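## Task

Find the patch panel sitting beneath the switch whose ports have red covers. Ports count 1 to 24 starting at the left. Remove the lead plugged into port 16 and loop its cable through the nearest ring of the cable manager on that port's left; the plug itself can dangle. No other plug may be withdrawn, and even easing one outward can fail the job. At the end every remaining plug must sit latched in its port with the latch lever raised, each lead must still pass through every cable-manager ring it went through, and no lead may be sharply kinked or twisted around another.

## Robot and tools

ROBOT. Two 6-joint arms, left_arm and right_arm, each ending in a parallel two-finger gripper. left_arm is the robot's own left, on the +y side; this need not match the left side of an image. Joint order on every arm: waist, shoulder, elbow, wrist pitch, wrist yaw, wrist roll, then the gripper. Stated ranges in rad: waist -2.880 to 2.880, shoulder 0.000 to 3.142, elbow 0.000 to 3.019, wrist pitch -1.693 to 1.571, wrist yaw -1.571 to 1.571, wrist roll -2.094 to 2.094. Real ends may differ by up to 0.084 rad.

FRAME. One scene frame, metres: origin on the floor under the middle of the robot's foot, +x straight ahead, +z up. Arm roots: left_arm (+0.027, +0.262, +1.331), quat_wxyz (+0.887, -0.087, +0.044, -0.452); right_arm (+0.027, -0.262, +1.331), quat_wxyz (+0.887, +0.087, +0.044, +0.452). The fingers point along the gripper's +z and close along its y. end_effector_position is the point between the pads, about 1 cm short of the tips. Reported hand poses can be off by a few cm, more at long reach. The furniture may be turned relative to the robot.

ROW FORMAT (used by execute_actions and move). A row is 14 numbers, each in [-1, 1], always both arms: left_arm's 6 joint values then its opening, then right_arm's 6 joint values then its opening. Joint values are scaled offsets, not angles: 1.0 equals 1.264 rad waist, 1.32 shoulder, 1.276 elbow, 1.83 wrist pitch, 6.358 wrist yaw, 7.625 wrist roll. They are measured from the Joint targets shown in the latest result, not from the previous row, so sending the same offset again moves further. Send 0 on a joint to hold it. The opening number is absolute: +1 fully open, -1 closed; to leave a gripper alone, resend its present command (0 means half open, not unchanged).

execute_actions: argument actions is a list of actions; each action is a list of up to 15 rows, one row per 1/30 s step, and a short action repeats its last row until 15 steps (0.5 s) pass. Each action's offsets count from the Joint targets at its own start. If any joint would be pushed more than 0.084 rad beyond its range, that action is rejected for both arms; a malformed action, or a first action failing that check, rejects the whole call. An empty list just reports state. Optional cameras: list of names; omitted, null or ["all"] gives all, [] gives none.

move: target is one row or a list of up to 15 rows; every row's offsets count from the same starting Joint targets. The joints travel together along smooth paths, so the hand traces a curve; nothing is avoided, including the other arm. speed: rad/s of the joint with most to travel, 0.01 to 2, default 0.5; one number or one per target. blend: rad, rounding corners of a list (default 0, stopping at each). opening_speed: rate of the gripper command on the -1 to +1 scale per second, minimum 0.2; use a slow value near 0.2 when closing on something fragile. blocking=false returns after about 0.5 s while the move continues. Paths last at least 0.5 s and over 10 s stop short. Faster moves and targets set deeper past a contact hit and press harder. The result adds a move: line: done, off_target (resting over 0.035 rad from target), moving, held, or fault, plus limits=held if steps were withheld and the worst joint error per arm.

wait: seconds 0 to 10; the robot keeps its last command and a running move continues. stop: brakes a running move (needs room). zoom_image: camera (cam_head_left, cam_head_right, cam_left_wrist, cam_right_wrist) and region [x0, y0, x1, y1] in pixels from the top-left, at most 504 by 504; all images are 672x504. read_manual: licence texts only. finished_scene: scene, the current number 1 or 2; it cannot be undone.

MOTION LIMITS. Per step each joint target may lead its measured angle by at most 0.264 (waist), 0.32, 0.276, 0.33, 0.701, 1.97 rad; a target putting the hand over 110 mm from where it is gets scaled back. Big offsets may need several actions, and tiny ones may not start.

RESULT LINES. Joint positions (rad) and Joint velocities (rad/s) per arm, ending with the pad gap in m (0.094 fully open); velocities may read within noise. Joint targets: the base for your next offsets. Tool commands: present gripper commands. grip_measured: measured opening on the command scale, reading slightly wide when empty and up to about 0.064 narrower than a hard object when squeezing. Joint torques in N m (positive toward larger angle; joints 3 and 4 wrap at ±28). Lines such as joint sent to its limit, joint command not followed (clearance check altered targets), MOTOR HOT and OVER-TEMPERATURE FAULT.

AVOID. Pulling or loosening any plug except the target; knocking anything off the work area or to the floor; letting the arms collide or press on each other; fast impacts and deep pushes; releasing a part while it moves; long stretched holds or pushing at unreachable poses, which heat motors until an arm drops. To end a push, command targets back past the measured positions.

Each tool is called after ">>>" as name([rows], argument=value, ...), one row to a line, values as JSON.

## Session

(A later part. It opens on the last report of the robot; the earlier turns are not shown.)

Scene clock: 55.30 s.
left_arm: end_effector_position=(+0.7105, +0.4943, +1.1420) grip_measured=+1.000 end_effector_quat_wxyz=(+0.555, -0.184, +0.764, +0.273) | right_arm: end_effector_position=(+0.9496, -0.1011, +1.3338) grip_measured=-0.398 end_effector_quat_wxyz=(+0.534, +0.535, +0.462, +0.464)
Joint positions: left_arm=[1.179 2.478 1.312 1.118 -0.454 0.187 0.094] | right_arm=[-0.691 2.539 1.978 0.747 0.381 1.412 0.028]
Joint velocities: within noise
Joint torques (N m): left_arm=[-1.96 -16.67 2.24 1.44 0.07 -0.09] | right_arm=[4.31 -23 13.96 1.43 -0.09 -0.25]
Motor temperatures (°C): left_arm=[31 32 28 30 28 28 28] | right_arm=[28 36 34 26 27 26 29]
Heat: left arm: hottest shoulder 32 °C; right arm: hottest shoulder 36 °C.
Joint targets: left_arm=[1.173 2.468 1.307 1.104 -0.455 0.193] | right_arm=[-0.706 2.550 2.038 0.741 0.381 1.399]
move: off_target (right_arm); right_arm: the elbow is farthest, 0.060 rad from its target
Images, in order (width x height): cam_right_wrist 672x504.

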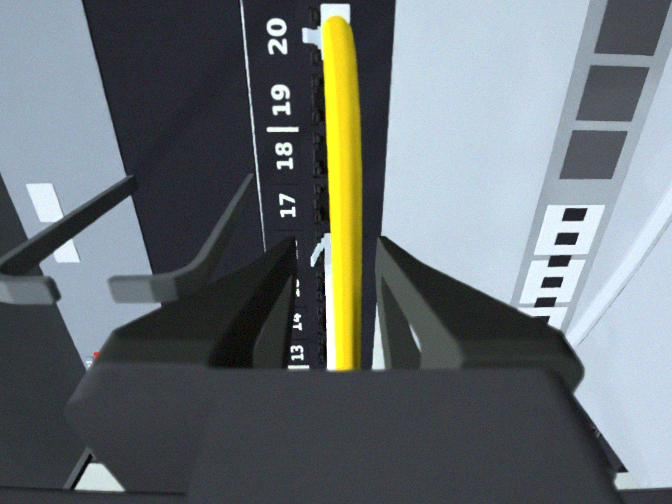

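>>> move(target=[0,0,0,0,0,0,1,0,0,0,0,0,0,-0.75], opening_speed=0.3, cameras=["cam_right_wrist"])

>>> zoom_image(camera="cam_right_wrist", region=[230, 120, 450, 300])

Scene clock: 57.43 s.
left_arm: end_effector_position=(+0.7105, +0.4943, +1.1420) grip_measured=+1.000 end_effector_quat_wxyz=(+0.555, -0.184, +0.764, +0.273) | right_arm: end_effector_position=(+0.9505, -0.1012, +1.3354) grip_measured=-0.747 end_effector_quat_wxyz=(+0.534, +0.535, +0.461, +0.465)
Joint positions: left_arm=[1.179 2.478 1.312 1.118 -0.454 0.187 0.094] | right_arm=[-0.691 2.539 1.982 0.746 0.381 1.412 0.012]
Joint velocities: within noise
Joint torques (N m): left_arm=[-2.49 -17.08 2.32 1.39 0.04 -0.05] | right_arm=[3.78 -23 13.67 1.43 -0.09 -0.25]
Motor temperatures (°C): left_arm=[31 32 28 30 28 28 28] | right_arm=[28 36 35 26 27 26 29]
Heat: left arm: hottest shoulder 32 °C; right arm: hottest shoulder 36 °C.
Joint targets: left_arm=[1.173 2.468 1.307 1.104 -0.455 0.193] | right_arm=[-0.706 2.550 2.038 0.741 0.381 1.399]
move: off_target (right_arm); right_arm: the elbow is farthest, 0.056 rad from its target
Images, in order (width x height): cam_right_wrist 672x504.

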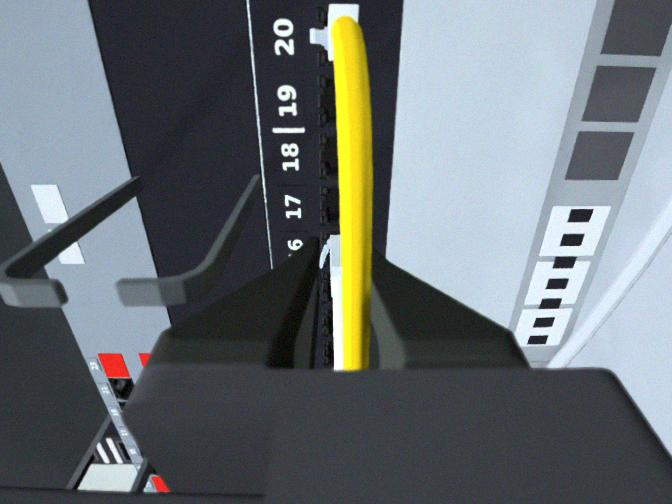

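Scaled by 2.291 from the camera's 672x504 image, which has a finer 960x720 frame.

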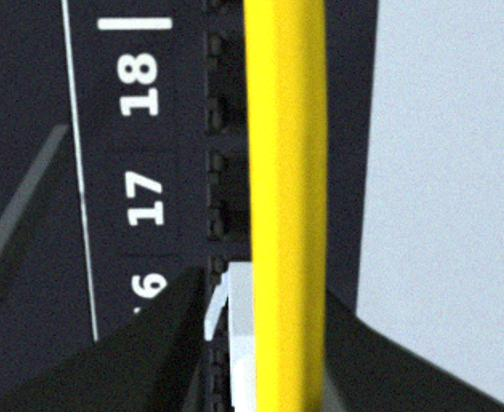

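>>> move(target=[0,0,0,0,0,0,1,0,0,0,0,0,0,-0.85], opening_speed=0.2, cameras=["cam_right_wrist"])

>>> zoom_image(camera="cam_right_wrist", region=[230, 120, 450, 300])

Scene clock: 58.47 s.
left_arm: end_effector_position=(+0.7105, +0.4943, +1.1420) grip_measured=+1.000 end_effector_quat_wxyz=(+0.555, -0.184, +0.764, +0.273) | right_arm: end_effector_position=(+0.9503, -0.1011, +1.3347) grip_measured=-0.844 end_effector_quat_wxyz=(+0.534, +0.535, +0.461, +0.464)
Joint positions: left_arm=[1.179 2.478 1.312 1.118 -0.454 0.187 0.094] | right_arm=[-0.691 2.54 1.982 0.746 0.381 1.412 0.007]
Joint velocities: within noise
Joint torques (N m): left_arm=[-2.32 -16.5 2.41 1.48 0.04 -0.01] | right_arm=[4.07 -22.95 13.7 1.46 -0.1 -0.27]
Motor temperatures (°C): left_arm=[31 32 28 30 28 28 28] | right_arm=[28 36 35 26 27 26 29]
Heat: left arm: hottest shoulder 32 °C; right arm: hottest shoulder 36 °C.
Joint targets: left_arm=[1.173 2.468 1.307 1.104 -0.455 0.193] | right_arm=[-0.706 2.550 2.037 0.741 0.381 1.399]
move: off_target (right_arm); right_arm: the elbow is farthest, 0.056 rad from its target
Images, in order (width x height): cam_right_wrist 672x504.

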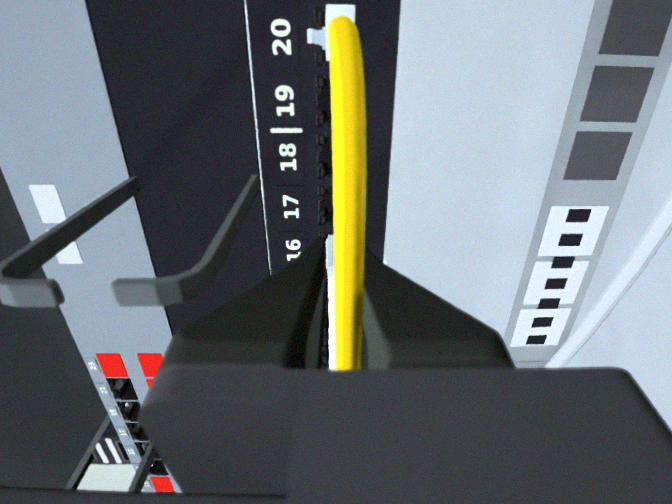

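Scaled by 2.291 from the camera's 672x504 image, which has a finer 960x720 frame.

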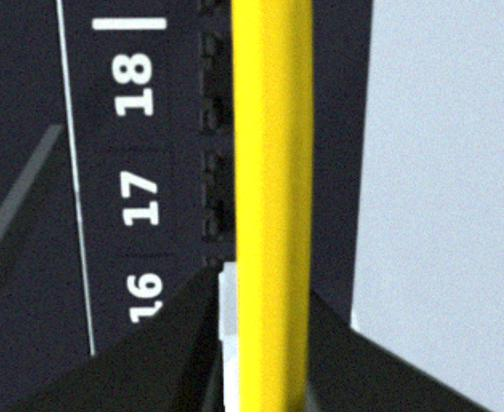

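>>> move(target=[0,0,0,0,0,0,1,0,0,0,0,0,0,-0.94], opening_speed=0.2, cameras=["cam_right_wrist"])

>>> zoom_image(camera="cam_right_wrist", region=[230, 120, 450, 300])

Scene clock: 59.43 s.
left_arm: end_effector_position=(+0.7105, +0.4943, +1.1420) grip_measured=+1.000 end_effector_quat_wxyz=(+0.555, -0.184, +0.764, +0.273) | right_arm: end_effector_position=(+0.9503, -0.1011, +1.3347) grip_measured=-0.889 end_effector_quat_wxyz=(+0.534, +0.535, +0.461, +0.464)
Joint positions: left_arm=[1.179 2.478 1.312 1.118 -0.454 0.187 0.094] | right_arm=[-0.691 2.54 1.982 0.746 0.381 1.412 0.005]
Joint velocities: within noise
Joint torques (N m): left_arm=[-2.55 -16.26 2.26 1.37 0.05 -0.03] | right_arm=[3.96 -22.89 13.64 1.46 -0.1 -0.28]
Motor temperatures (°C): left_arm=[31 32 28 30 28 28 28] | right_arm=[28 36 35 26 27 26 29]
Heat: left arm: hottest shoulder 32 °C; right arm: hottest shoulder 36 °C.
Joint targets: left_arm=[1.173 2.468 1.307 1.104 -0.455 0.193] | right_arm=[-0.706 2.550 2.037 0.741 0.381 1.399]
move: off_target (right_arm); right_arm: the elbow is farthest, 0.055 rad from its target
Images, in order (width x height): cam_right_wrist 672x504.

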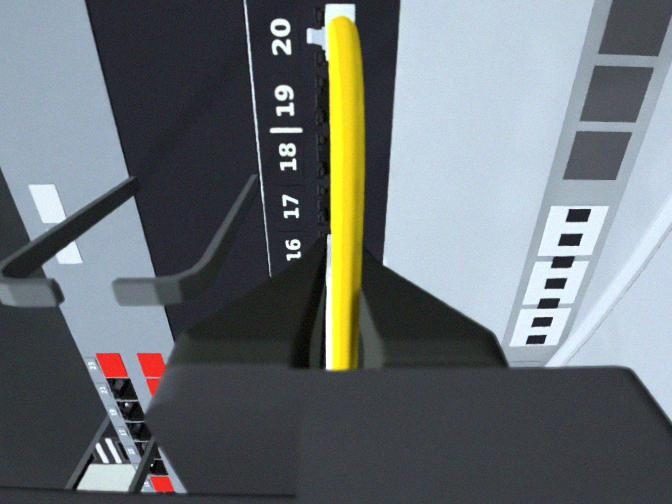

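Scaled by 2.291 from the camera's 672x504 image, which has a finer 960x720 frame.

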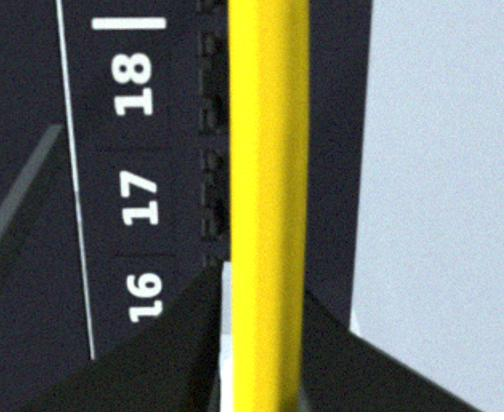

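>>> move(target=[0,0,0,0,0,0,1,0.0032,-0.0152,-0.0368,0.0148,0.0008,0,-0.94], speed=0.1, cameras=["cam_right_wrist"])

>>> zoom_image(camera="cam_right_wrist", region=[230, 120, 450, 300])

Scene clock: 60.63 s.
left_arm: end_effector_position=(+0.7105, +0.4943, +1.1420) grip_measured=+1.000 end_effector_quat_wxyz=(+0.555, -0.184, +0.764, +0.273) | right_arm: end_effector_position=(+0.9503, -0.1013, +1.3349) grip_measured=-0.889 end_effector_quat_wxyz=(+0.534, +0.535, +0.461, +0.464)
Joint positions: left_arm=[1.179 2.478 1.312 1.118 -0.454 0.187 0.094] | right_arm=[-0.691 2.54 1.982 0.747 0.382 1.412 0.005]
Joint velocities: within noise
Joint torques (N m): left_arm=[-1.85 -16.73 2.22 1.35 0.02 0.02] | right_arm=[4.48 -24.47 9.62 2.52 0.08 -0.27]
Motor temperatures (°C): left_arm=[31 32 28 30 28 28 28] | right_arm=[28 36 36 26 27 26 30]
Heat: left arm: hottest shoulder 32 °C; right arm: hottest shoulder 36 °C.
Joint targets: left_arm=[1.173 2.468 1.307 1.104 -0.455 0.193] | right_arm=[-0.702 2.530 1.990 0.768 0.386 1.399]
move: done
Images, in order (width x height): cam_right_wrist 672x504.

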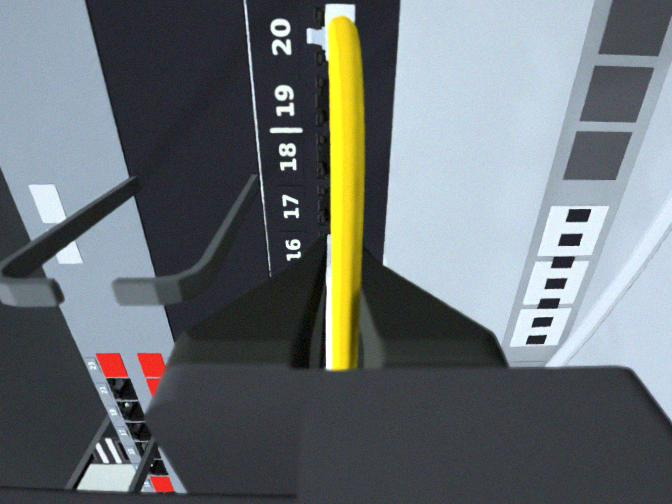

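Scaled by 2.291 from the camera's 672x504 image, which has a finer 960x720 frame.

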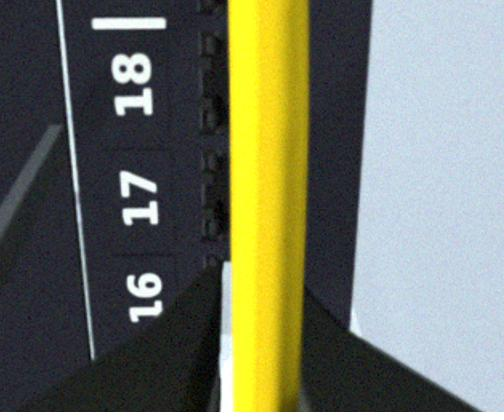

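>>> move(target=[0,0,0,0,0,0,1,0.0032,-0.0152,-0.0368,0.0148,0.0008,0,-0.96], speed=0.1, cameras=["cam_right_wrist"])

>>> zoom_image(camera="cam_right_wrist", region=[230, 120, 450, 300])

Scene clock: 61.73 s.
left_arm: end_effector_position=(+0.7105, +0.4943, +1.1420) grip_measured=+1.000 end_effector_quat_wxyz=(+0.555, -0.184, +0.764, +0.273) | right_arm: end_effector_position=(+0.9439, -0.1028, +1.3324) grip_measured=-0.889 end_effector_quat_wxyz=(+0.537, +0.534, +0.456, +0.467)
Joint positions: left_arm=[1.179 2.478 1.312 1.118 -0.454 0.187 0.094] | right_arm=[-0.691 2.536 1.954 0.784 0.384 1.412 0.005]
Joint velocities: within noise
Joint torques (N m): left_arm=[-1.9 -17.14 2.25 1.37 0.03 -0.07] | right_arm=[4.6 -25.99 7.8 2.17 0.21 -0.27]
Motor temperatures (°C): left_arm=[31 32 28 30 28 28 28] | right_arm=[28 36 36 26 27 26 30]
Heat: left arm: hottest shoulder 32 °C; right arm: hottest shoulder 36 °C.
Joint targets: left_arm=[1.173 2.468 1.307 1.104 -0.455 0.193] | right_arm=[-0.698 2.510 1.944 0.796 0.391 1.399]
move: done
Images, in order (width x height): cam_right_wrist 672x504.

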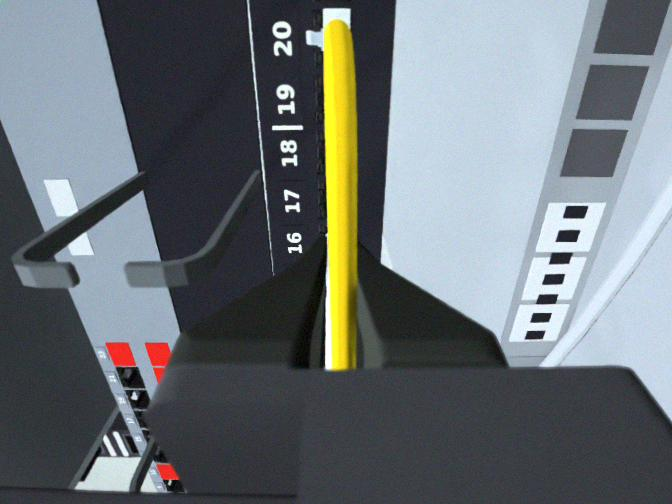

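Scaled by 2.291 from the camera's 672x504 image, which has a finer 960x720 frame.

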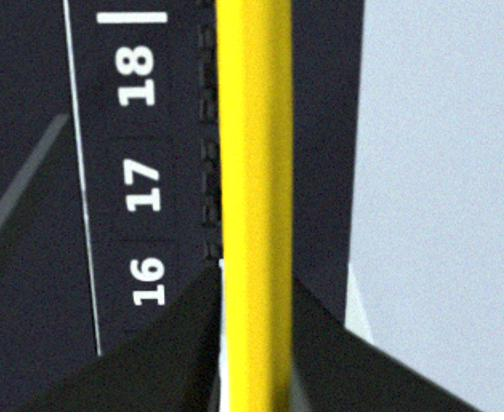

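>>> move(target=[0,0,0,0,0,0,1,0.0032,-0.0152,-0.0368,0.0148,0.0008,0,-0.96], speed=0.1, cameras=["cam_right_wrist"])

>>> zoom_image(camera="cam_right_wrist", region=[230, 120, 450, 300])

Scene clock: 62.87 s.
left_arm: end_effector_position=(+0.7105, +0.4943, +1.1420) grip_measured=+1.000 end_effector_quat_wxyz=(+0.555, -0.184, +0.764, +0.273) | right_arm: end_effector_position=(+0.9323, -0.1053, +1.3212) grip_measured=-0.889 end_effector_quat_wxyz=(+0.535, +0.539, +0.460, +0.460)
Joint positions: left_arm=[1.179 2.478 1.312 1.118 -0.454 0.187 0.094] | right_arm=[-0.691 2.523 1.901 0.806 0.392 1.412 0.005]
Joint velocities: within noise
Joint torques (N m): left_arm=[-2.08 -16.79 2.11 1.46 0.03 -0.04] | right_arm=[4.72 -25.88 8.03 2.36 0.08 -0.28]
Motor temperatures (°C): left_arm=[31 32 28 30 28 28 28] | right_arm=[28 36 36 26 27 26 30]
Heat: left arm: hottest shoulder 32 °C; right arm: hottest shoulder 36 °C.
Joint targets: left_arm=[1.173 2.468 1.307 1.104 -0.455 0.193] | right_arm=[-0.693 2.490 1.897 0.823 0.396 1.399]
move: done
Images, in order (width x height): cam_right_wrist 672x504.

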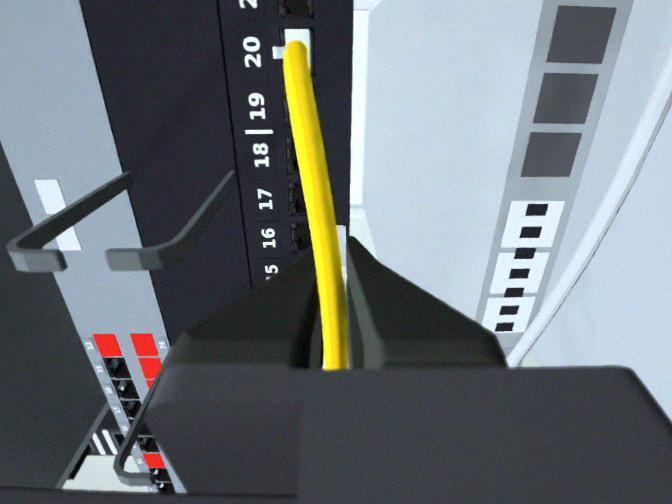

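Scaled by 2.291 from the camera's 672x504 image, which has a finer 960x720 frame.

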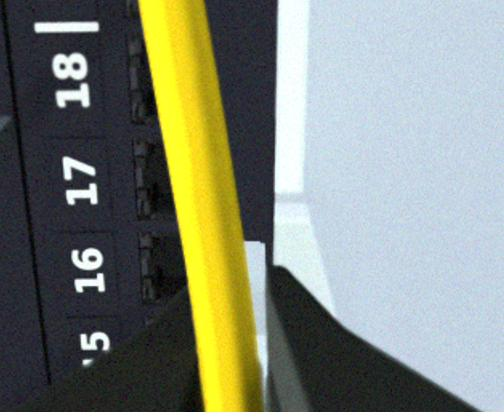

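>>> move(target=[0,0,0,0,0,0,1,0,-0.0136,0,-0.0098,0,0,-0.96], speed=0.1, cameras=["cam_right_wrist","cam_head_left","cam_head_right"])

>>> zoom_image(camera="cam_head_left", region=[230, 230, 450, 370])

>>> zoom_image(camera="cam_head_right", region=[170, 230, 390, 370])

Scene clock: 64.17 s.
left_arm: end_effector_position=(+0.7105, +0.4943, +1.1420) grip_measured=+1.000 end_effector_quat_wxyz=(+0.555, -0.184, +0.764, +0.273) | right_arm: end_effector_position=(+0.9335, -0.1066, +1.3309) grip_measured=-0.889 end_effector_quat_wxyz=(+0.537, +0.537, +0.457, +0.462)
Joint positions: left_arm=[1.179 2.478 1.312 1.118 -0.454 0.187 0.094] | right_arm=[-0.691 2.51 1.898 0.806 0.392 1.412 0.005]
Joint velocities: within noise
Joint torques (N m): left_arm=[-1.79 -17.14 2.21 1.39 0.02 -0.1] | right_arm=[4.54 -26.46 8.34 1.58 0.08 -0.26]
Motor temperatures (°C): left_arm=[31 32 28 30 28 28 28] | right_arm=[28 37 35 26 27 26 30]
Heat: left arm: hottest shoulder 32 °C; right arm: hottest shoulder 37 °C.
Joint targets: left_arm=[1.173 2.468 1.307 1.104 -0.455 0.193] | right_arm=[-0.693 2.472 1.897 0.805 0.396 1.399]
move: off_target (right_arm); right_arm: the shoulder is farthest, 0.038 rad from its target
Images, in order (width x height): cam_head_left 672x504, cam_head_right 672x504, cam_right_wrist 672x504.

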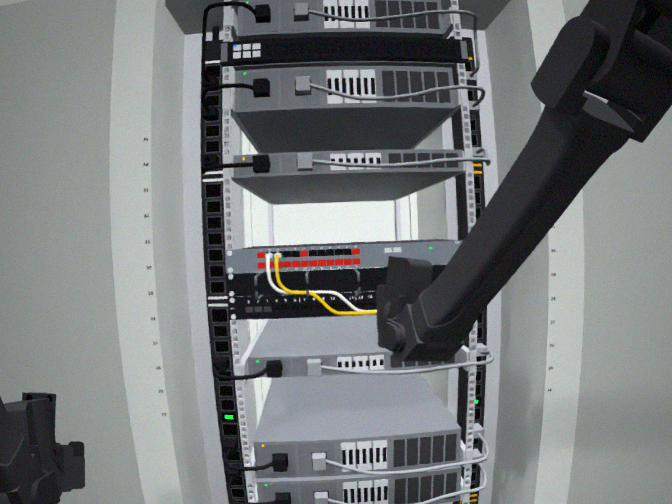

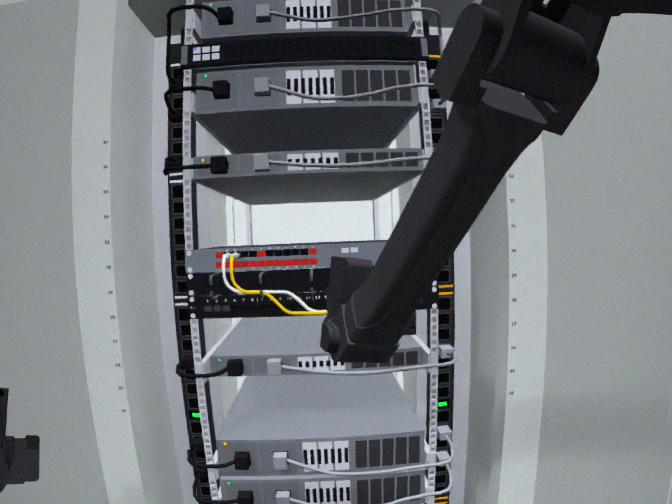

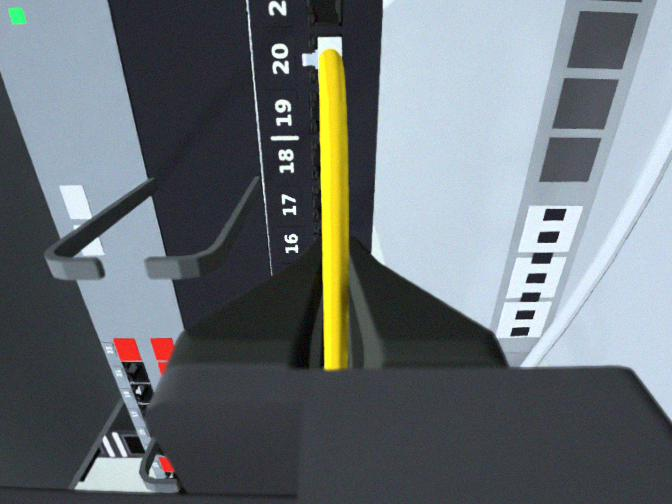

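Scaled by 2.291 from the camera's 672x504 image, which has a finer 960x720 frame.

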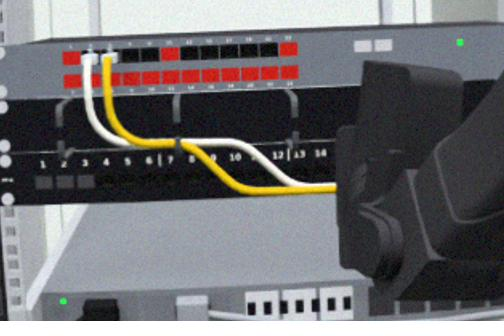

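Scaled by 2.291 from the camera's 672x504 image, which has a finer 960x720 frame.

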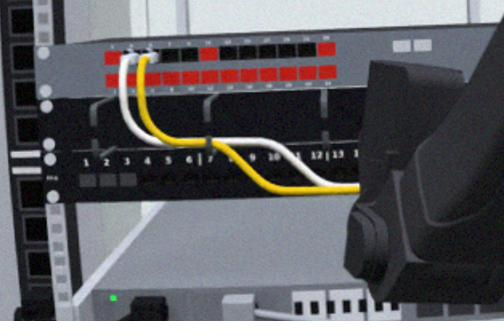

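>>> move(target=[-0.462,-0.1447,0.0878,-0.0399,0.0396,-0.2096,0,0,0,0,0,0,0,-0.96], speed=0.6, cameras=["cam_left_wrist","cam_head_left"])

Scene clock: 69.87 s.
left_arm: end_effector_position=(+0.7970, +0.0226, +1.3450) grip_measured=+0.003 end_effector_quat_wxyz=(+0.466, -0.462, +0.535, -0.532) | right_arm: end_effector_position=(+0.9333, -0.1066, +1.3305) grip_measured=-0.889 end_effector_quat_wxyz=(+0.537, +0.538, +0.457, +0.462)
Joint positions: left_arm=[0.586 2.286 1.386 1.045 -0.206 -1.397 0.047] | right_arm=[-0.691 2.51 1.898 0.806 0.392 1.412 0.005]
Joint velocities: within noise
Joint torques (N m): left_arm=[-3.31 -17.55 7.16 1.57 0.32 -0.12] | right_arm=[4.78 -26.75 8.35 1.61 0.05 -0.28]
Motor temperatures (°C): left_arm=[31 33 28 29 28 28 28] | right_arm=[28 39 36 26 27 26 30]
Heat: left arm: hottest shoulder 33 °C; right arm: hottest shoulder 39 °C.
Joint targets: left_arm=[0.589 2.278 1.419 1.031 -0.203 -1.405] | right_arm=[-0.693 2.472 1.897 0.805 0.396 1.399]
move: off_target (right_arm); right_arm: the shoulder is farthest, 0.038 rad from its target
Images, in order (width x height): cam_head_left 672x504, cam_left_wrist 672x504.

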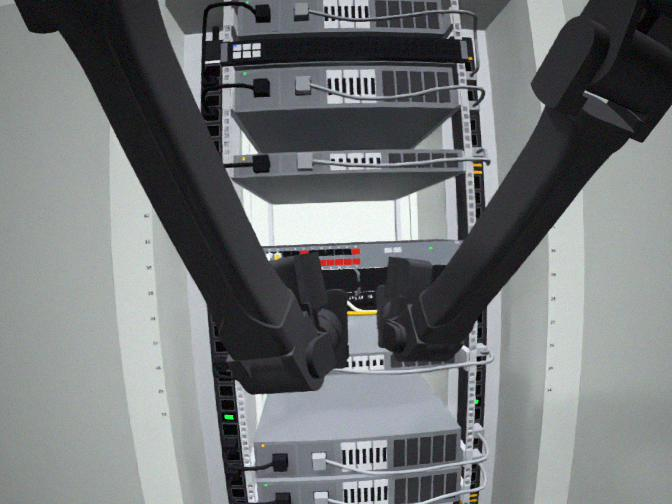

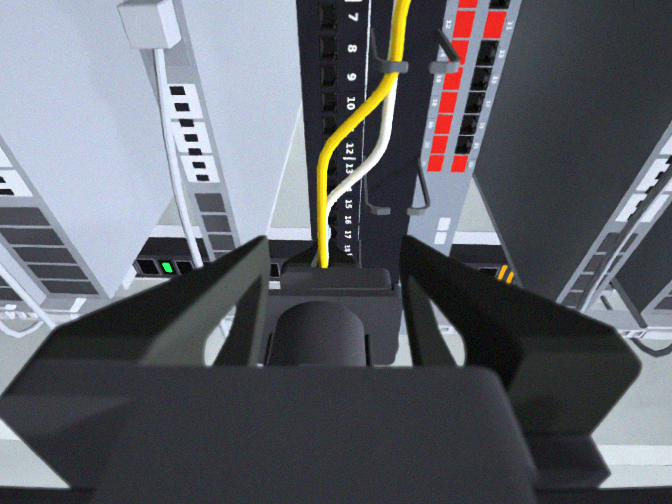

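>>> zoom_image(camera="cam_left_wrist", region=[260, 0, 500, 280])

Scaled by 1.800 from the camera's 672x504 image, which has a finer 960x720 frame.

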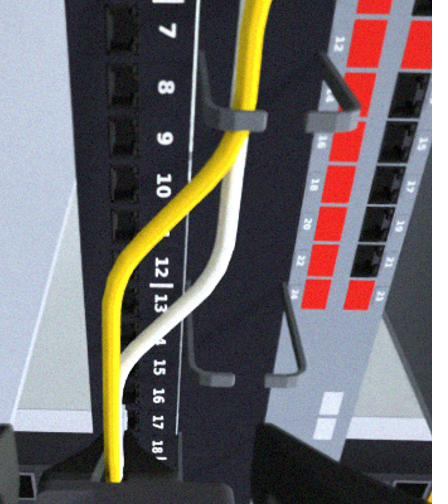

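>>> move(target=[0.0285,0.0962,0.3143,-0.1497,0.0036,-0.0013,-0.7,0,0,0,0,0,0,-0.96], speed=0.3, cameras=["cam_left_wrist"])

>>> zoom_image(camera="cam_left_wrist", region=[240, 40, 480, 320])

Scene clock: 73.47 s.
left_arm: end_effector_position=(+0.9042, +0.0156, +1.3945) grip_measured=-0.697 end_effector_quat_wxyz=(+0.473, -0.461, +0.522, -0.540) | right_arm: end_effector_position=(+0.9333, -0.1066, +1.3305) grip_measured=-0.889 end_effector_quat_wxyz=(+0.537, +0.538, +0.457, +0.462)
Joint positions: left_arm=[0.614 2.373 1.776 0.771 -0.184 -1.408 0.014] | right_arm=[-0.691 2.51 1.898 0.806 0.393 1.412 0.005]
Joint velocities: within noise
Joint torques (N m): left_arm=[-3.66 -17.61 9.92 1.42 0.38 -0.09] | right_arm=[4.89 -26.58 8.35 1.61 0.04 -0.27]
Motor temperatures (°C): left_arm=[31 33 29 29 28 28 28] | right_arm=[28 40 36 26 27 26 30]
Heat: left arm: hottest shoulder 33 °C; right arm: hottest shoulder 40 °C.
Joint targets: left_arm=[0.625 2.405 1.820 0.757 -0.181 -1.415] | right_arm=[-0.693 2.472 1.897 0.805 0.396 1.399]
move: off_target (left_arm, right_arm); left_arm: the elbow is farthest, 0.044 rad from its target; right_arm: the shoulder is farthest, 0.038 rad from its target
Images, in order (width x height): cam_left_wrist 672x504.

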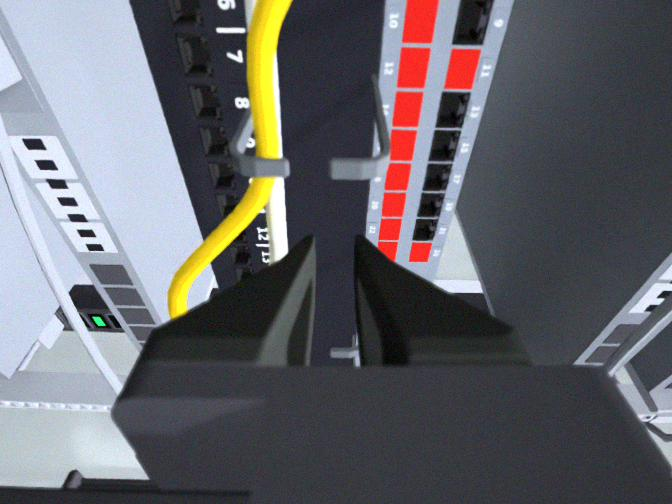

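Scaled by 1.800 from the camera's 672x504 image, which has a finer 960x720 frame.

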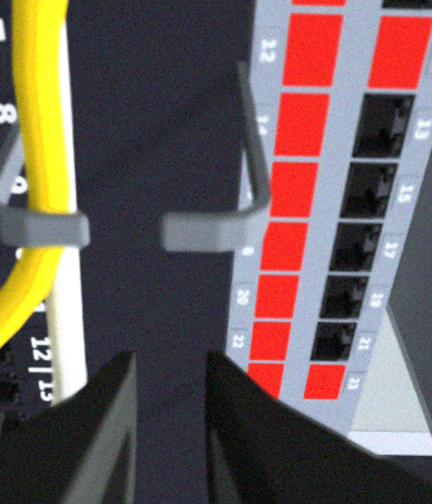

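>>> move(target=[0,0.0174,0,-0.002,0,0,-0.7,0,0,0,0,0,0,-0.96], speed=0.2, cameras=["cam_left_wrist"])

Scene clock: 75.33 s.
left_arm: end_effector_position=(+0.9036, +0.0135, +1.3811) grip_measured=-0.697 end_effector_quat_wxyz=(+0.470, -0.463, +0.527, -0.536) | right_arm: end_effector_position=(+0.9333, -0.1066, +1.3305) grip_measured=-0.889 end_effector_quat_wxyz=(+0.537, +0.538, +0.457, +0.462)
Joint positions: left_arm=[0.614 2.392 1.781 0.771 -0.184 -1.408 0.014] | right_arm=[-0.691 2.51 1.898 0.806 0.393 1.412 0.005]
Joint velocities: within noise
Joint torques (N m): left_arm=[-3.49 -17.67 9.36 1.25 0.36 -0.08] | right_arm=[4.89 -26.46 8.38 1.58 0.04 -0.28]
Motor temperatures (°C): left_arm=[31 33 29 29 28 28 28] | right_arm=[28 40 36 26 27 26 31]
Heat: left arm: hottest shoulder 33 °C; right arm: hottest shoulder 40 °C.
Joint targets: left_arm=[0.625 2.428 1.821 0.753 -0.181 -1.414] | right_arm=[-0.693 2.472 1.897 0.805 0.396 1.399]
move: off_target (left_arm, right_arm); left_arm: the elbow is farthest, 0.039 rad from its target; right_arm: the shoulder is farthest, 0.038 rad from its target
Images, in order (width x height): cam_left_wrist 672x504.

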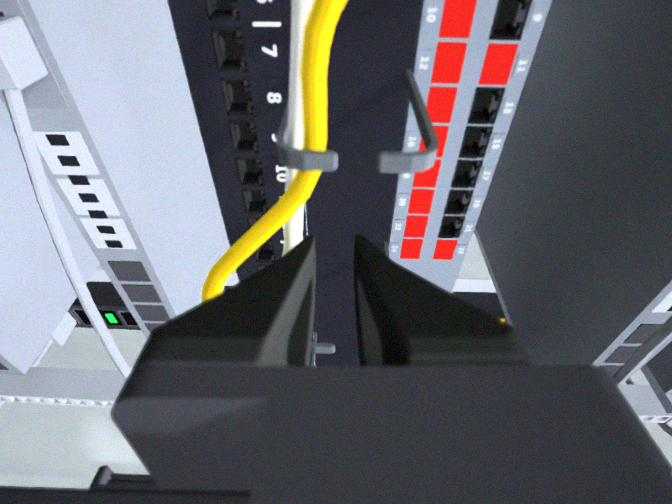

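>>> move(target=[-0.026,0.0135,-0.007,0.0055,0,0,-0.72,0,0,0,0,0,0,-0.96], speed=0.2, cameras=["cam_left_wrist"])

Scene clock: 77.87 s.
left_arm: end_effector_position=(+0.8956, -0.0052, +1.3611) grip_measured=-0.717 end_effector_quat_wxyz=(+0.459, -0.462, +0.539, -0.535) | right_arm: end_effector_position=(+0.9333, -0.1066, +1.3305) grip_measured=-0.889 end_effector_quat_wxyz=(+0.537, +0.538, +0.457, +0.462)
Joint positions: left_arm=[0.596 2.418 1.781 0.771 -0.183 -1.408 0.013] | right_arm=[-0.691 2.51 1.898 0.806 0.393 1.412 0.005]
Joint velocities: within noise
Joint torques (N m): left_arm=[-3.72 -18.14 8.68 1.62 0.35 -0.11] | right_arm=[4.89 -26.46 8.34 1.61 0.06 -0.27]
Motor temperatures (°C): left_arm=[31 34 29 29 29 28 28] | right_arm=[28 41 36 26 27 26 31]
Heat: left arm: hottest shoulder 34 °C; right arm: hottest shoulder 41 °C.
Joint targets: left_arm=[0.592 2.445 1.812 0.763 -0.181 -1.415] | right_arm=[-0.693 2.472 1.897 0.805 0.396 1.399]
move: off_target (right_arm); right_arm: the shoulder is farthest, 0.038 rad from its target
Images, in order (width x height): cam_left_wrist 672x504.

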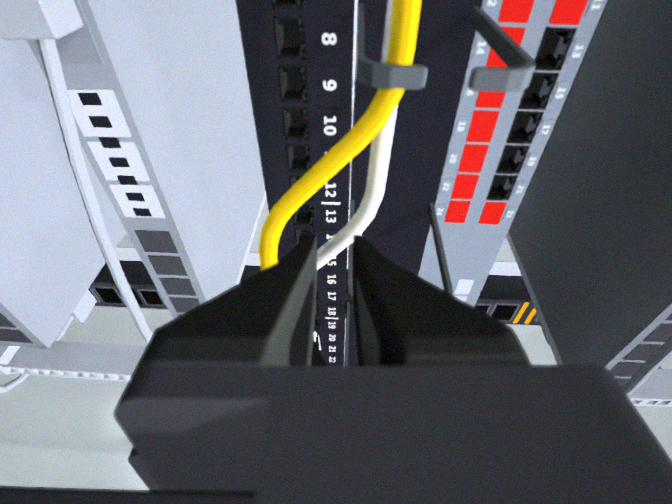

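>>> move(target=[0.0261,0.0447,0.1183,-0.0448,0.0014,0,-0.72,0,0,0,0,0,0,-0.96], speed=0.15, cameras=["cam_left_wrist"])

>>> zoom_image(camera="cam_left_wrist", region=[220, 100, 440, 300])

Scene clock: 79.90 s.
left_arm: end_effector_position=(+0.9235, -0.0060, +1.3613) grip_measured=-0.717 end_effector_quat_wxyz=(+0.459, -0.462, +0.539, -0.534) | right_arm: end_effector_position=(+0.9333, -0.1069, +1.3312) grip_measured=-0.889 end_effector_quat_wxyz=(+0.538, +0.538, +0.456, +0.462)
Joint positions: left_arm=[0.607 2.473 1.909 0.696 -0.173 -1.408 0.013] | right_arm=[-0.691 2.509 1.898 0.806 0.394 1.412 0.005]
Joint velocities: within noise
Joint torques (N m): left_arm=[-2.49 -18.43 10.44 1.65 0.28 -0.09] | right_arm=[5.01 -26.4 8.38 1.58 -0.01 -0.25]
Motor temperatures (°C): left_arm=[31 34 30 29 29 28 28] | right_arm=[28 41 36 26 27 26 31]
Heat: left arm: hottest shoulder 34 °C; right arm: hottest shoulder 41 °C.
Joint targets: left_arm=[0.625 2.504 1.963 0.681 -0.172 -1.415] | right_arm=[-0.693 2.472 1.897 0.805 0.396 1.399]
move: off_target (left_arm, right_arm); left_arm: the elbow is farthest, 0.054 rad from its target; right_arm: the shoulder is farthest, 0.037 rad from its target
Images, in order (width x height): cam_left_wrist 672x504.

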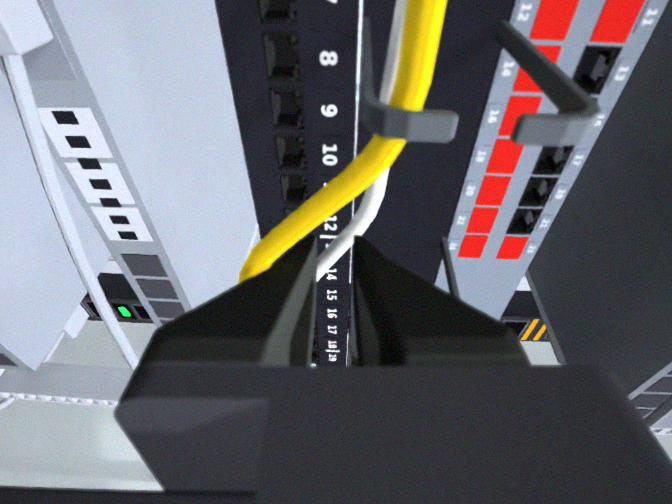

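Scaled by 2.291 from the camera's 672x504 image, which has a finer 960x720 frame.

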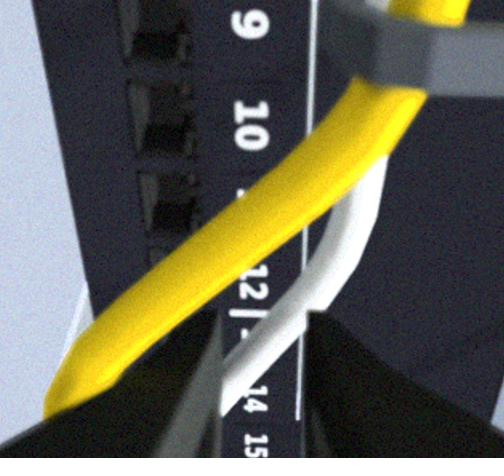

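>>> move(target=[0.003,0.0273,0.0635,-0.0246,0.0006,0,-0.72,0,0,0,0,0,0,-0.96], speed=0.1, cameras=["cam_left_wrist"])

>>> zoom_image(camera="cam_left_wrist", region=[220, 100, 440, 300])

Scene clock: 81.50 s.
left_arm: end_effector_position=(+0.9381, -0.0087, +1.3615) grip_measured=-0.717 end_effector_quat_wxyz=(+0.459, -0.462, +0.540, -0.534) | right_arm: end_effector_position=(+0.9336, -0.1071, +1.3328) grip_measured=-0.889 end_effector_quat_wxyz=(+0.538, +0.538, +0.456, +0.463)
Joint positions: left_arm=[0.609 2.507 1.987 0.652 -0.17 -1.408 0.013] | right_arm=[-0.691 2.508 1.898 0.806 0.394 1.412 0.005]
Joint velocities: within noise
Joint torques (N m): left_arm=[-2.2 -18.84 10.82 1.29 0.32 -0.1] | right_arm=[4.95 -26.4 8.42 1.58 0.01 -0.28]
Motor temperatures (°C): left_arm=[31 34 30 29 29 28 28] | right_arm=[28 41 36 26 27 26 31]
Heat: left arm: hottest shoulder 34 °C; right arm: hottest shoulder 41 °C.
Joint targets: left_arm=[0.629 2.540 2.043 0.636 -0.168 -1.415] | right_arm=[-0.693 2.472 1.897 0.805 0.396 1.399]
move: off_target (left_arm, right_arm); left_arm: the elbow is farthest, 0.057 rad from its target; right_arm: the shoulder is farthest, 0.036 rad from its target
Images, in order (width x height): cam_left_wrist 672x504.

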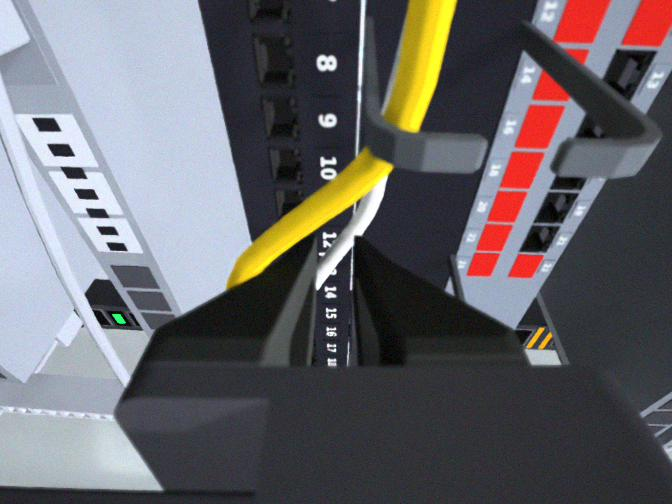

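Scaled by 2.291 from the camera's 672x504 image, which has a finer 960x720 frame.

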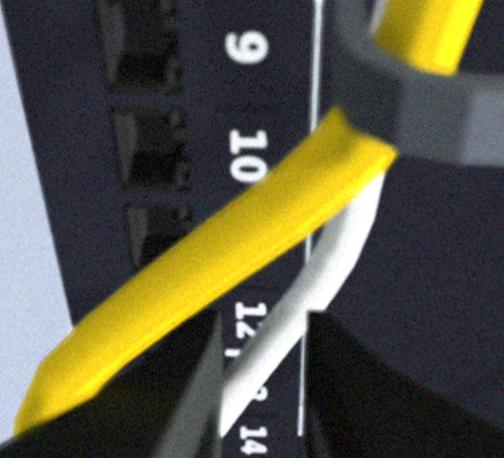

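>>> move(target=[0,0,0,0,0,0,-1,0,0,0,0,0,0,-0.96], opening_speed=0.25, cameras=["cam_left_wrist"])

>>> zoom_image(camera="cam_left_wrist", region=[220, 100, 440, 300])

Scene clock: 83.10 s.
left_arm: end_effector_position=(+0.9386, -0.0072, +1.3603) grip_measured=-0.994 end_effector_quat_wxyz=(+0.459, -0.462, +0.540, -0.533) | right_arm: end_effector_position=(+0.9337, -0.1071, +1.3331) grip_measured=-0.889 end_effector_quat_wxyz=(+0.538, +0.538, +0.456, +0.463)
Joint positions: left_arm=[0.611 2.508 1.987 0.651 -0.17 -1.408 0] | right_arm=[-0.691 2.507 1.898 0.806 0.394 1.412 0.005]
Joint velocities: within noise
Joint torques (N m): left_arm=[-2.49 -19.14 10.96 1.47 0.32 -0.06] | right_arm=[5.01 -26.58 8.4 1.55 -0.01 -0.26]
Motor temperatures (°C): left_arm=[31 35 30 29 29 28 28] | right_arm=[28 41 36 26 27 26 31]
Heat: left arm: hottest shoulder 35 °C; right arm: hottest shoulder 41 °C.
Joint targets: left_arm=[0.629 2.540 2.043 0.636 -0.168 -1.415] | right_arm=[-0.693 2.472 1.897 0.805 0.396 1.399]
move: off_target (left_arm); left_arm: the elbow is farthest, 0.056 rad from its target
Images, in order (width x height): cam_left_wrist 672x504.

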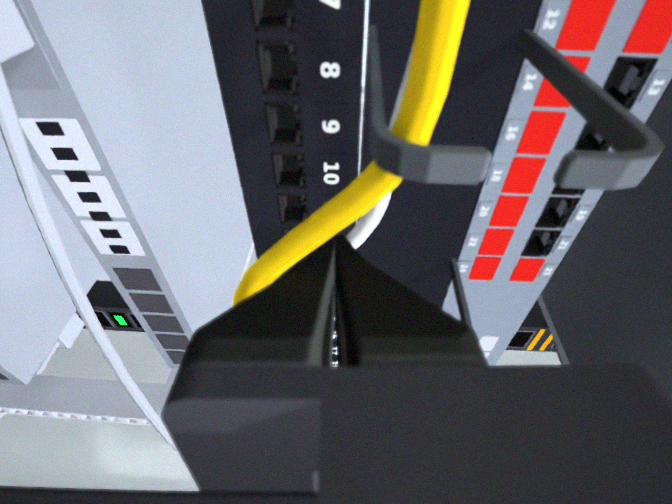

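Scaled by 2.291 from the camera's 672x504 image, which has a finer 960x720 frame.

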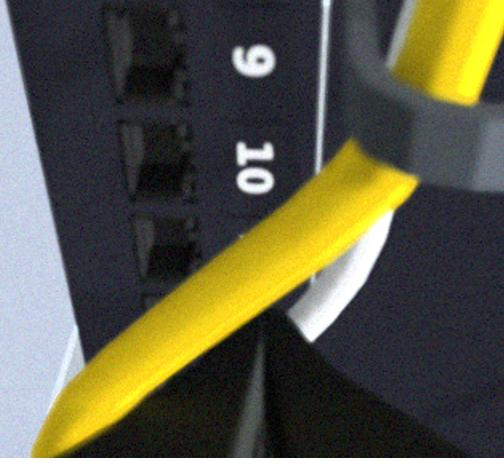

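>>> move([
  [0,0,0,0,0,0,-0.7,0,0,0,0,0,0,-0.96],
  [0.003,0.0167,0.0384,-0.0148,0.0004,0,-0.7,0,0,0,0,0,0,-0.96],
], speed=0.1, opening_speed=0.5, cameras=["cam_left_wrist"])

>>> zoom_image(camera="cam_left_wrist", region=[220, 100, 440, 300])

Scene clock: 85.27 s.
left_arm: end_effector_position=(+0.9459, -0.0099, +1.3594) grip_measured=-0.703 end_effector_quat_wxyz=(+0.458, -0.462, +0.541, -0.533) | right_arm: end_effector_position=(+0.9339, -0.1072, +1.3345) grip_measured=-0.889 end_effector_quat_wxyz=(+0.538, +0.537, +0.455, +0.463)
Joint positions: left_arm=[0.612 2.529 2.031 0.626 -0.167 -1.408 0.014] | right_arm=[-0.691 2.506 1.898 0.806 0.393 1.412 0.005]
Joint velocities: within noise
Joint torques (N m): left_arm=[-2.78 -19.02 11.58 1.32 0.34 -0.08] | right_arm=[4.84 -26.17 8.44 1.62 0.01 -0.26]
Motor temperatures (°C): left_arm=[31 35 31 29 29 28 28] | right_arm=[28 41 36 26 27 26 31]
Heat: left arm: hottest shoulder 35 °C; right arm: hottest shoulder 41 °C.
Joint targets: left_arm=[0.633 2.563 2.093 0.609 -0.166 -1.414] | right_arm=[-0.693 2.472 1.897 0.805 0.396 1.399]
move: off_target (left_arm); left_arm: the elbow is farthest, 0.061 rad from its target
Images, in order (width x height): cam_left_wrist 672x504.

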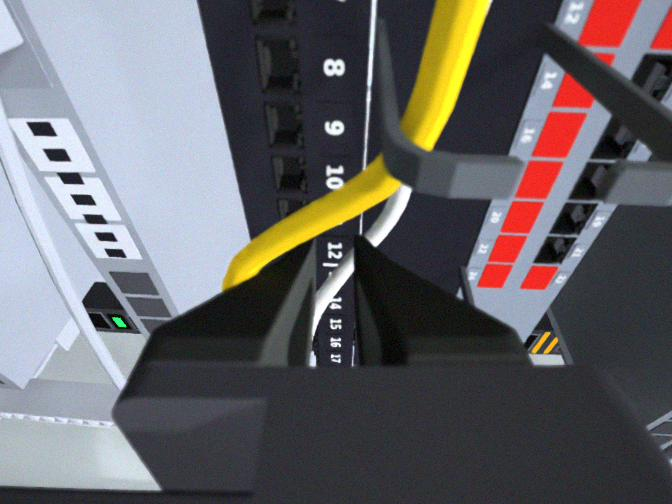

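Scaled by 2.291 from the camera's 672x504 image, which has a finer 960x720 frame.

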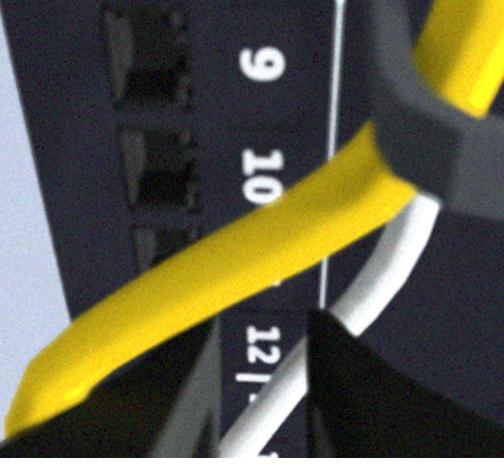

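>>> move(target=[0,0,0,0,0,0,-1,0,0,0,0,0,0,-0.96], opening_speed=0.25, cameras=["cam_left_wrist"])

>>> zoom_image(camera="cam_left_wrist", region=[220, 100, 440, 300])

Scene clock: 87.10 s.
left_arm: end_effector_position=(+0.9468, -0.0096, +1.3611) grip_measured=-0.994 end_effector_quat_wxyz=(+0.458, -0.462, +0.540, -0.534) | right_arm: end_effector_position=(+0.9340, -0.1072, +1.3348) grip_measured=-0.889 end_effector_quat_wxyz=(+0.538, +0.537, +0.455, +0.463)
Joint positions: left_arm=[0.612 2.529 2.034 0.626 -0.167 -1.409 0] | right_arm=[-0.691 2.505 1.898 0.806 0.393 1.412 0.005]
Joint velocities: within noise
Joint torques (N m): left_arm=[-3.08 -19.49 11.25 1.46 0.3 -0.09] | right_arm=[4.66 -25.99 8.35 1.65 0.03 -0.29]
Motor temperatures (°C): left_arm=[31 35 31 29 28 28 28] | right_arm=[28 41 36 26 27 26 31]
Heat: left arm: hottest shoulder 35 °C; right arm: hottest shoulder 41 °C.
Joint targets: left_arm=[0.633 2.562 2.093 0.609 -0.166 -1.414] | right_arm=[-0.693 2.472 1.897 0.805 0.396 1.399]
move: off_target (left_arm); left_arm: the elbow is farthest, 0.059 rad from its target
Images, in order (width x height): cam_left_wrist 672x504.

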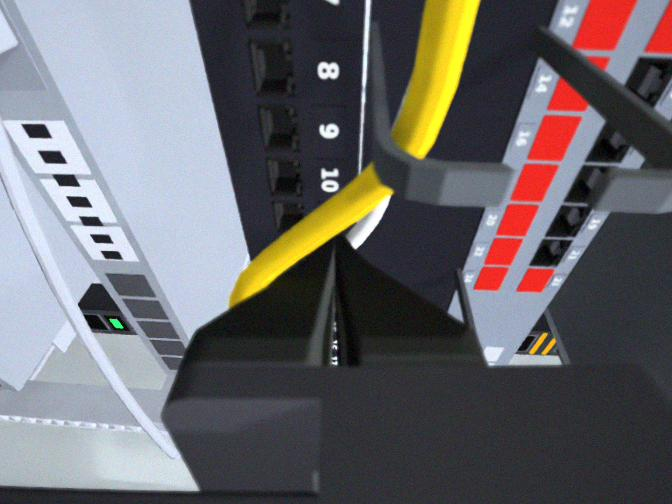

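Scaled by 2.291 from the camera's 672x504 image, which has a finer 960x720 frame.

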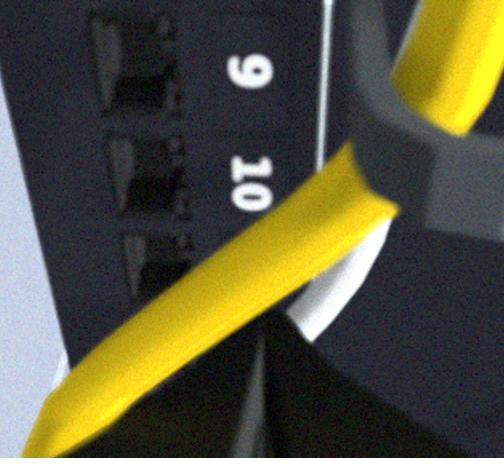

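>>> move([
  [0,0,0,0,0,0,-0.72,0,0,0,0,0,0,-0.96],
  [0.003,0.0137,0.0314,-0.0121,0.0003,0,-0.72,0,0,0,0,0,0,-0.96],
], speed=0.1, opening_speed=0.5, cameras=["cam_left_wrist"])

>>> zoom_image(camera="cam_left_wrist", region=[220, 100, 440, 300])

Scene clock: 91.37 s.
left_arm: end_effector_position=(+0.9518, -0.0085, +1.3600) grip_measured=-0.723 end_effector_quat_wxyz=(+0.456, -0.463, +0.539, -0.535) | right_arm: end_effector_position=(+0.9340, -0.1066, +1.3349) grip_measured=-0.889 end_effector_quat_wxyz=(+0.538, +0.536, +0.456, +0.464)
Joint positions: left_arm=[0.615 2.541 2.06 0.61 -0.163 -1.415 0.013] | right_arm=[-0.691 2.505 1.898 0.806 0.39 1.412 0.005]
Joint velocities: within noise
Joint torques (N m): left_arm=[-2.26 -18.9 12.36 1.02 0.2 -0.06] | right_arm=[4.78 -26.11 8.39 1.59 0.16 -0.28]
Motor temperatures (°C): left_arm=[31 35 32 29 28 28 28] | right_arm=[28 42 36 26 27 26 31]
Heat: left arm: hottest shoulder 35 °C; right arm: hottest shoulder 42 °C.
Joint targets: left_arm=[0.637 2.581 2.133 0.587 -0.164 -1.415] | right_arm=[-0.693 2.472 1.897 0.805 0.396 1.399]
move: off_target (left_arm); left_arm: the elbow is farthest, 0.073 rad from its target
Images, in order (width x height): cam_left_wrist 672x504.

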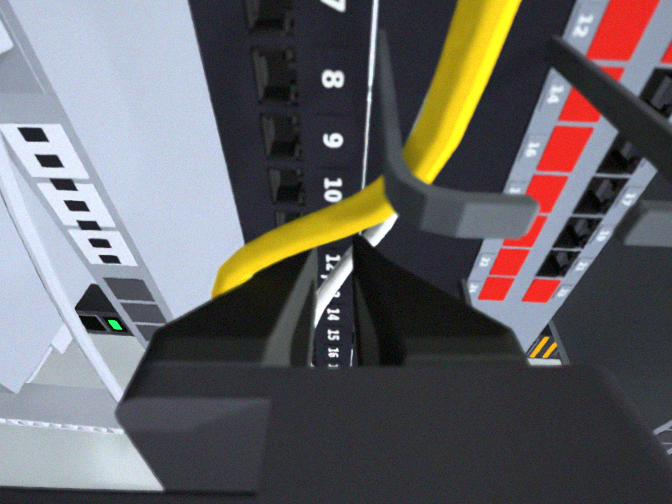

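Scaled by 2.291 from the camera's 672x504 image, which has a finer 960x720 frame.

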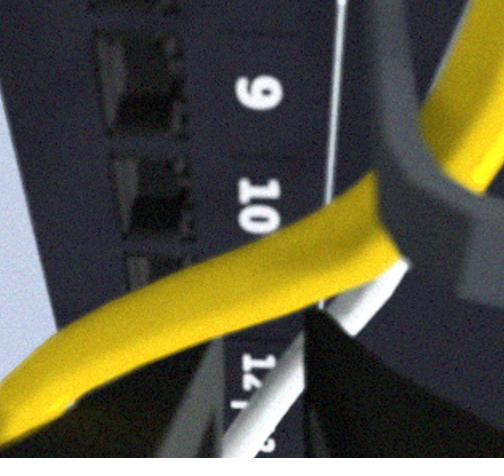

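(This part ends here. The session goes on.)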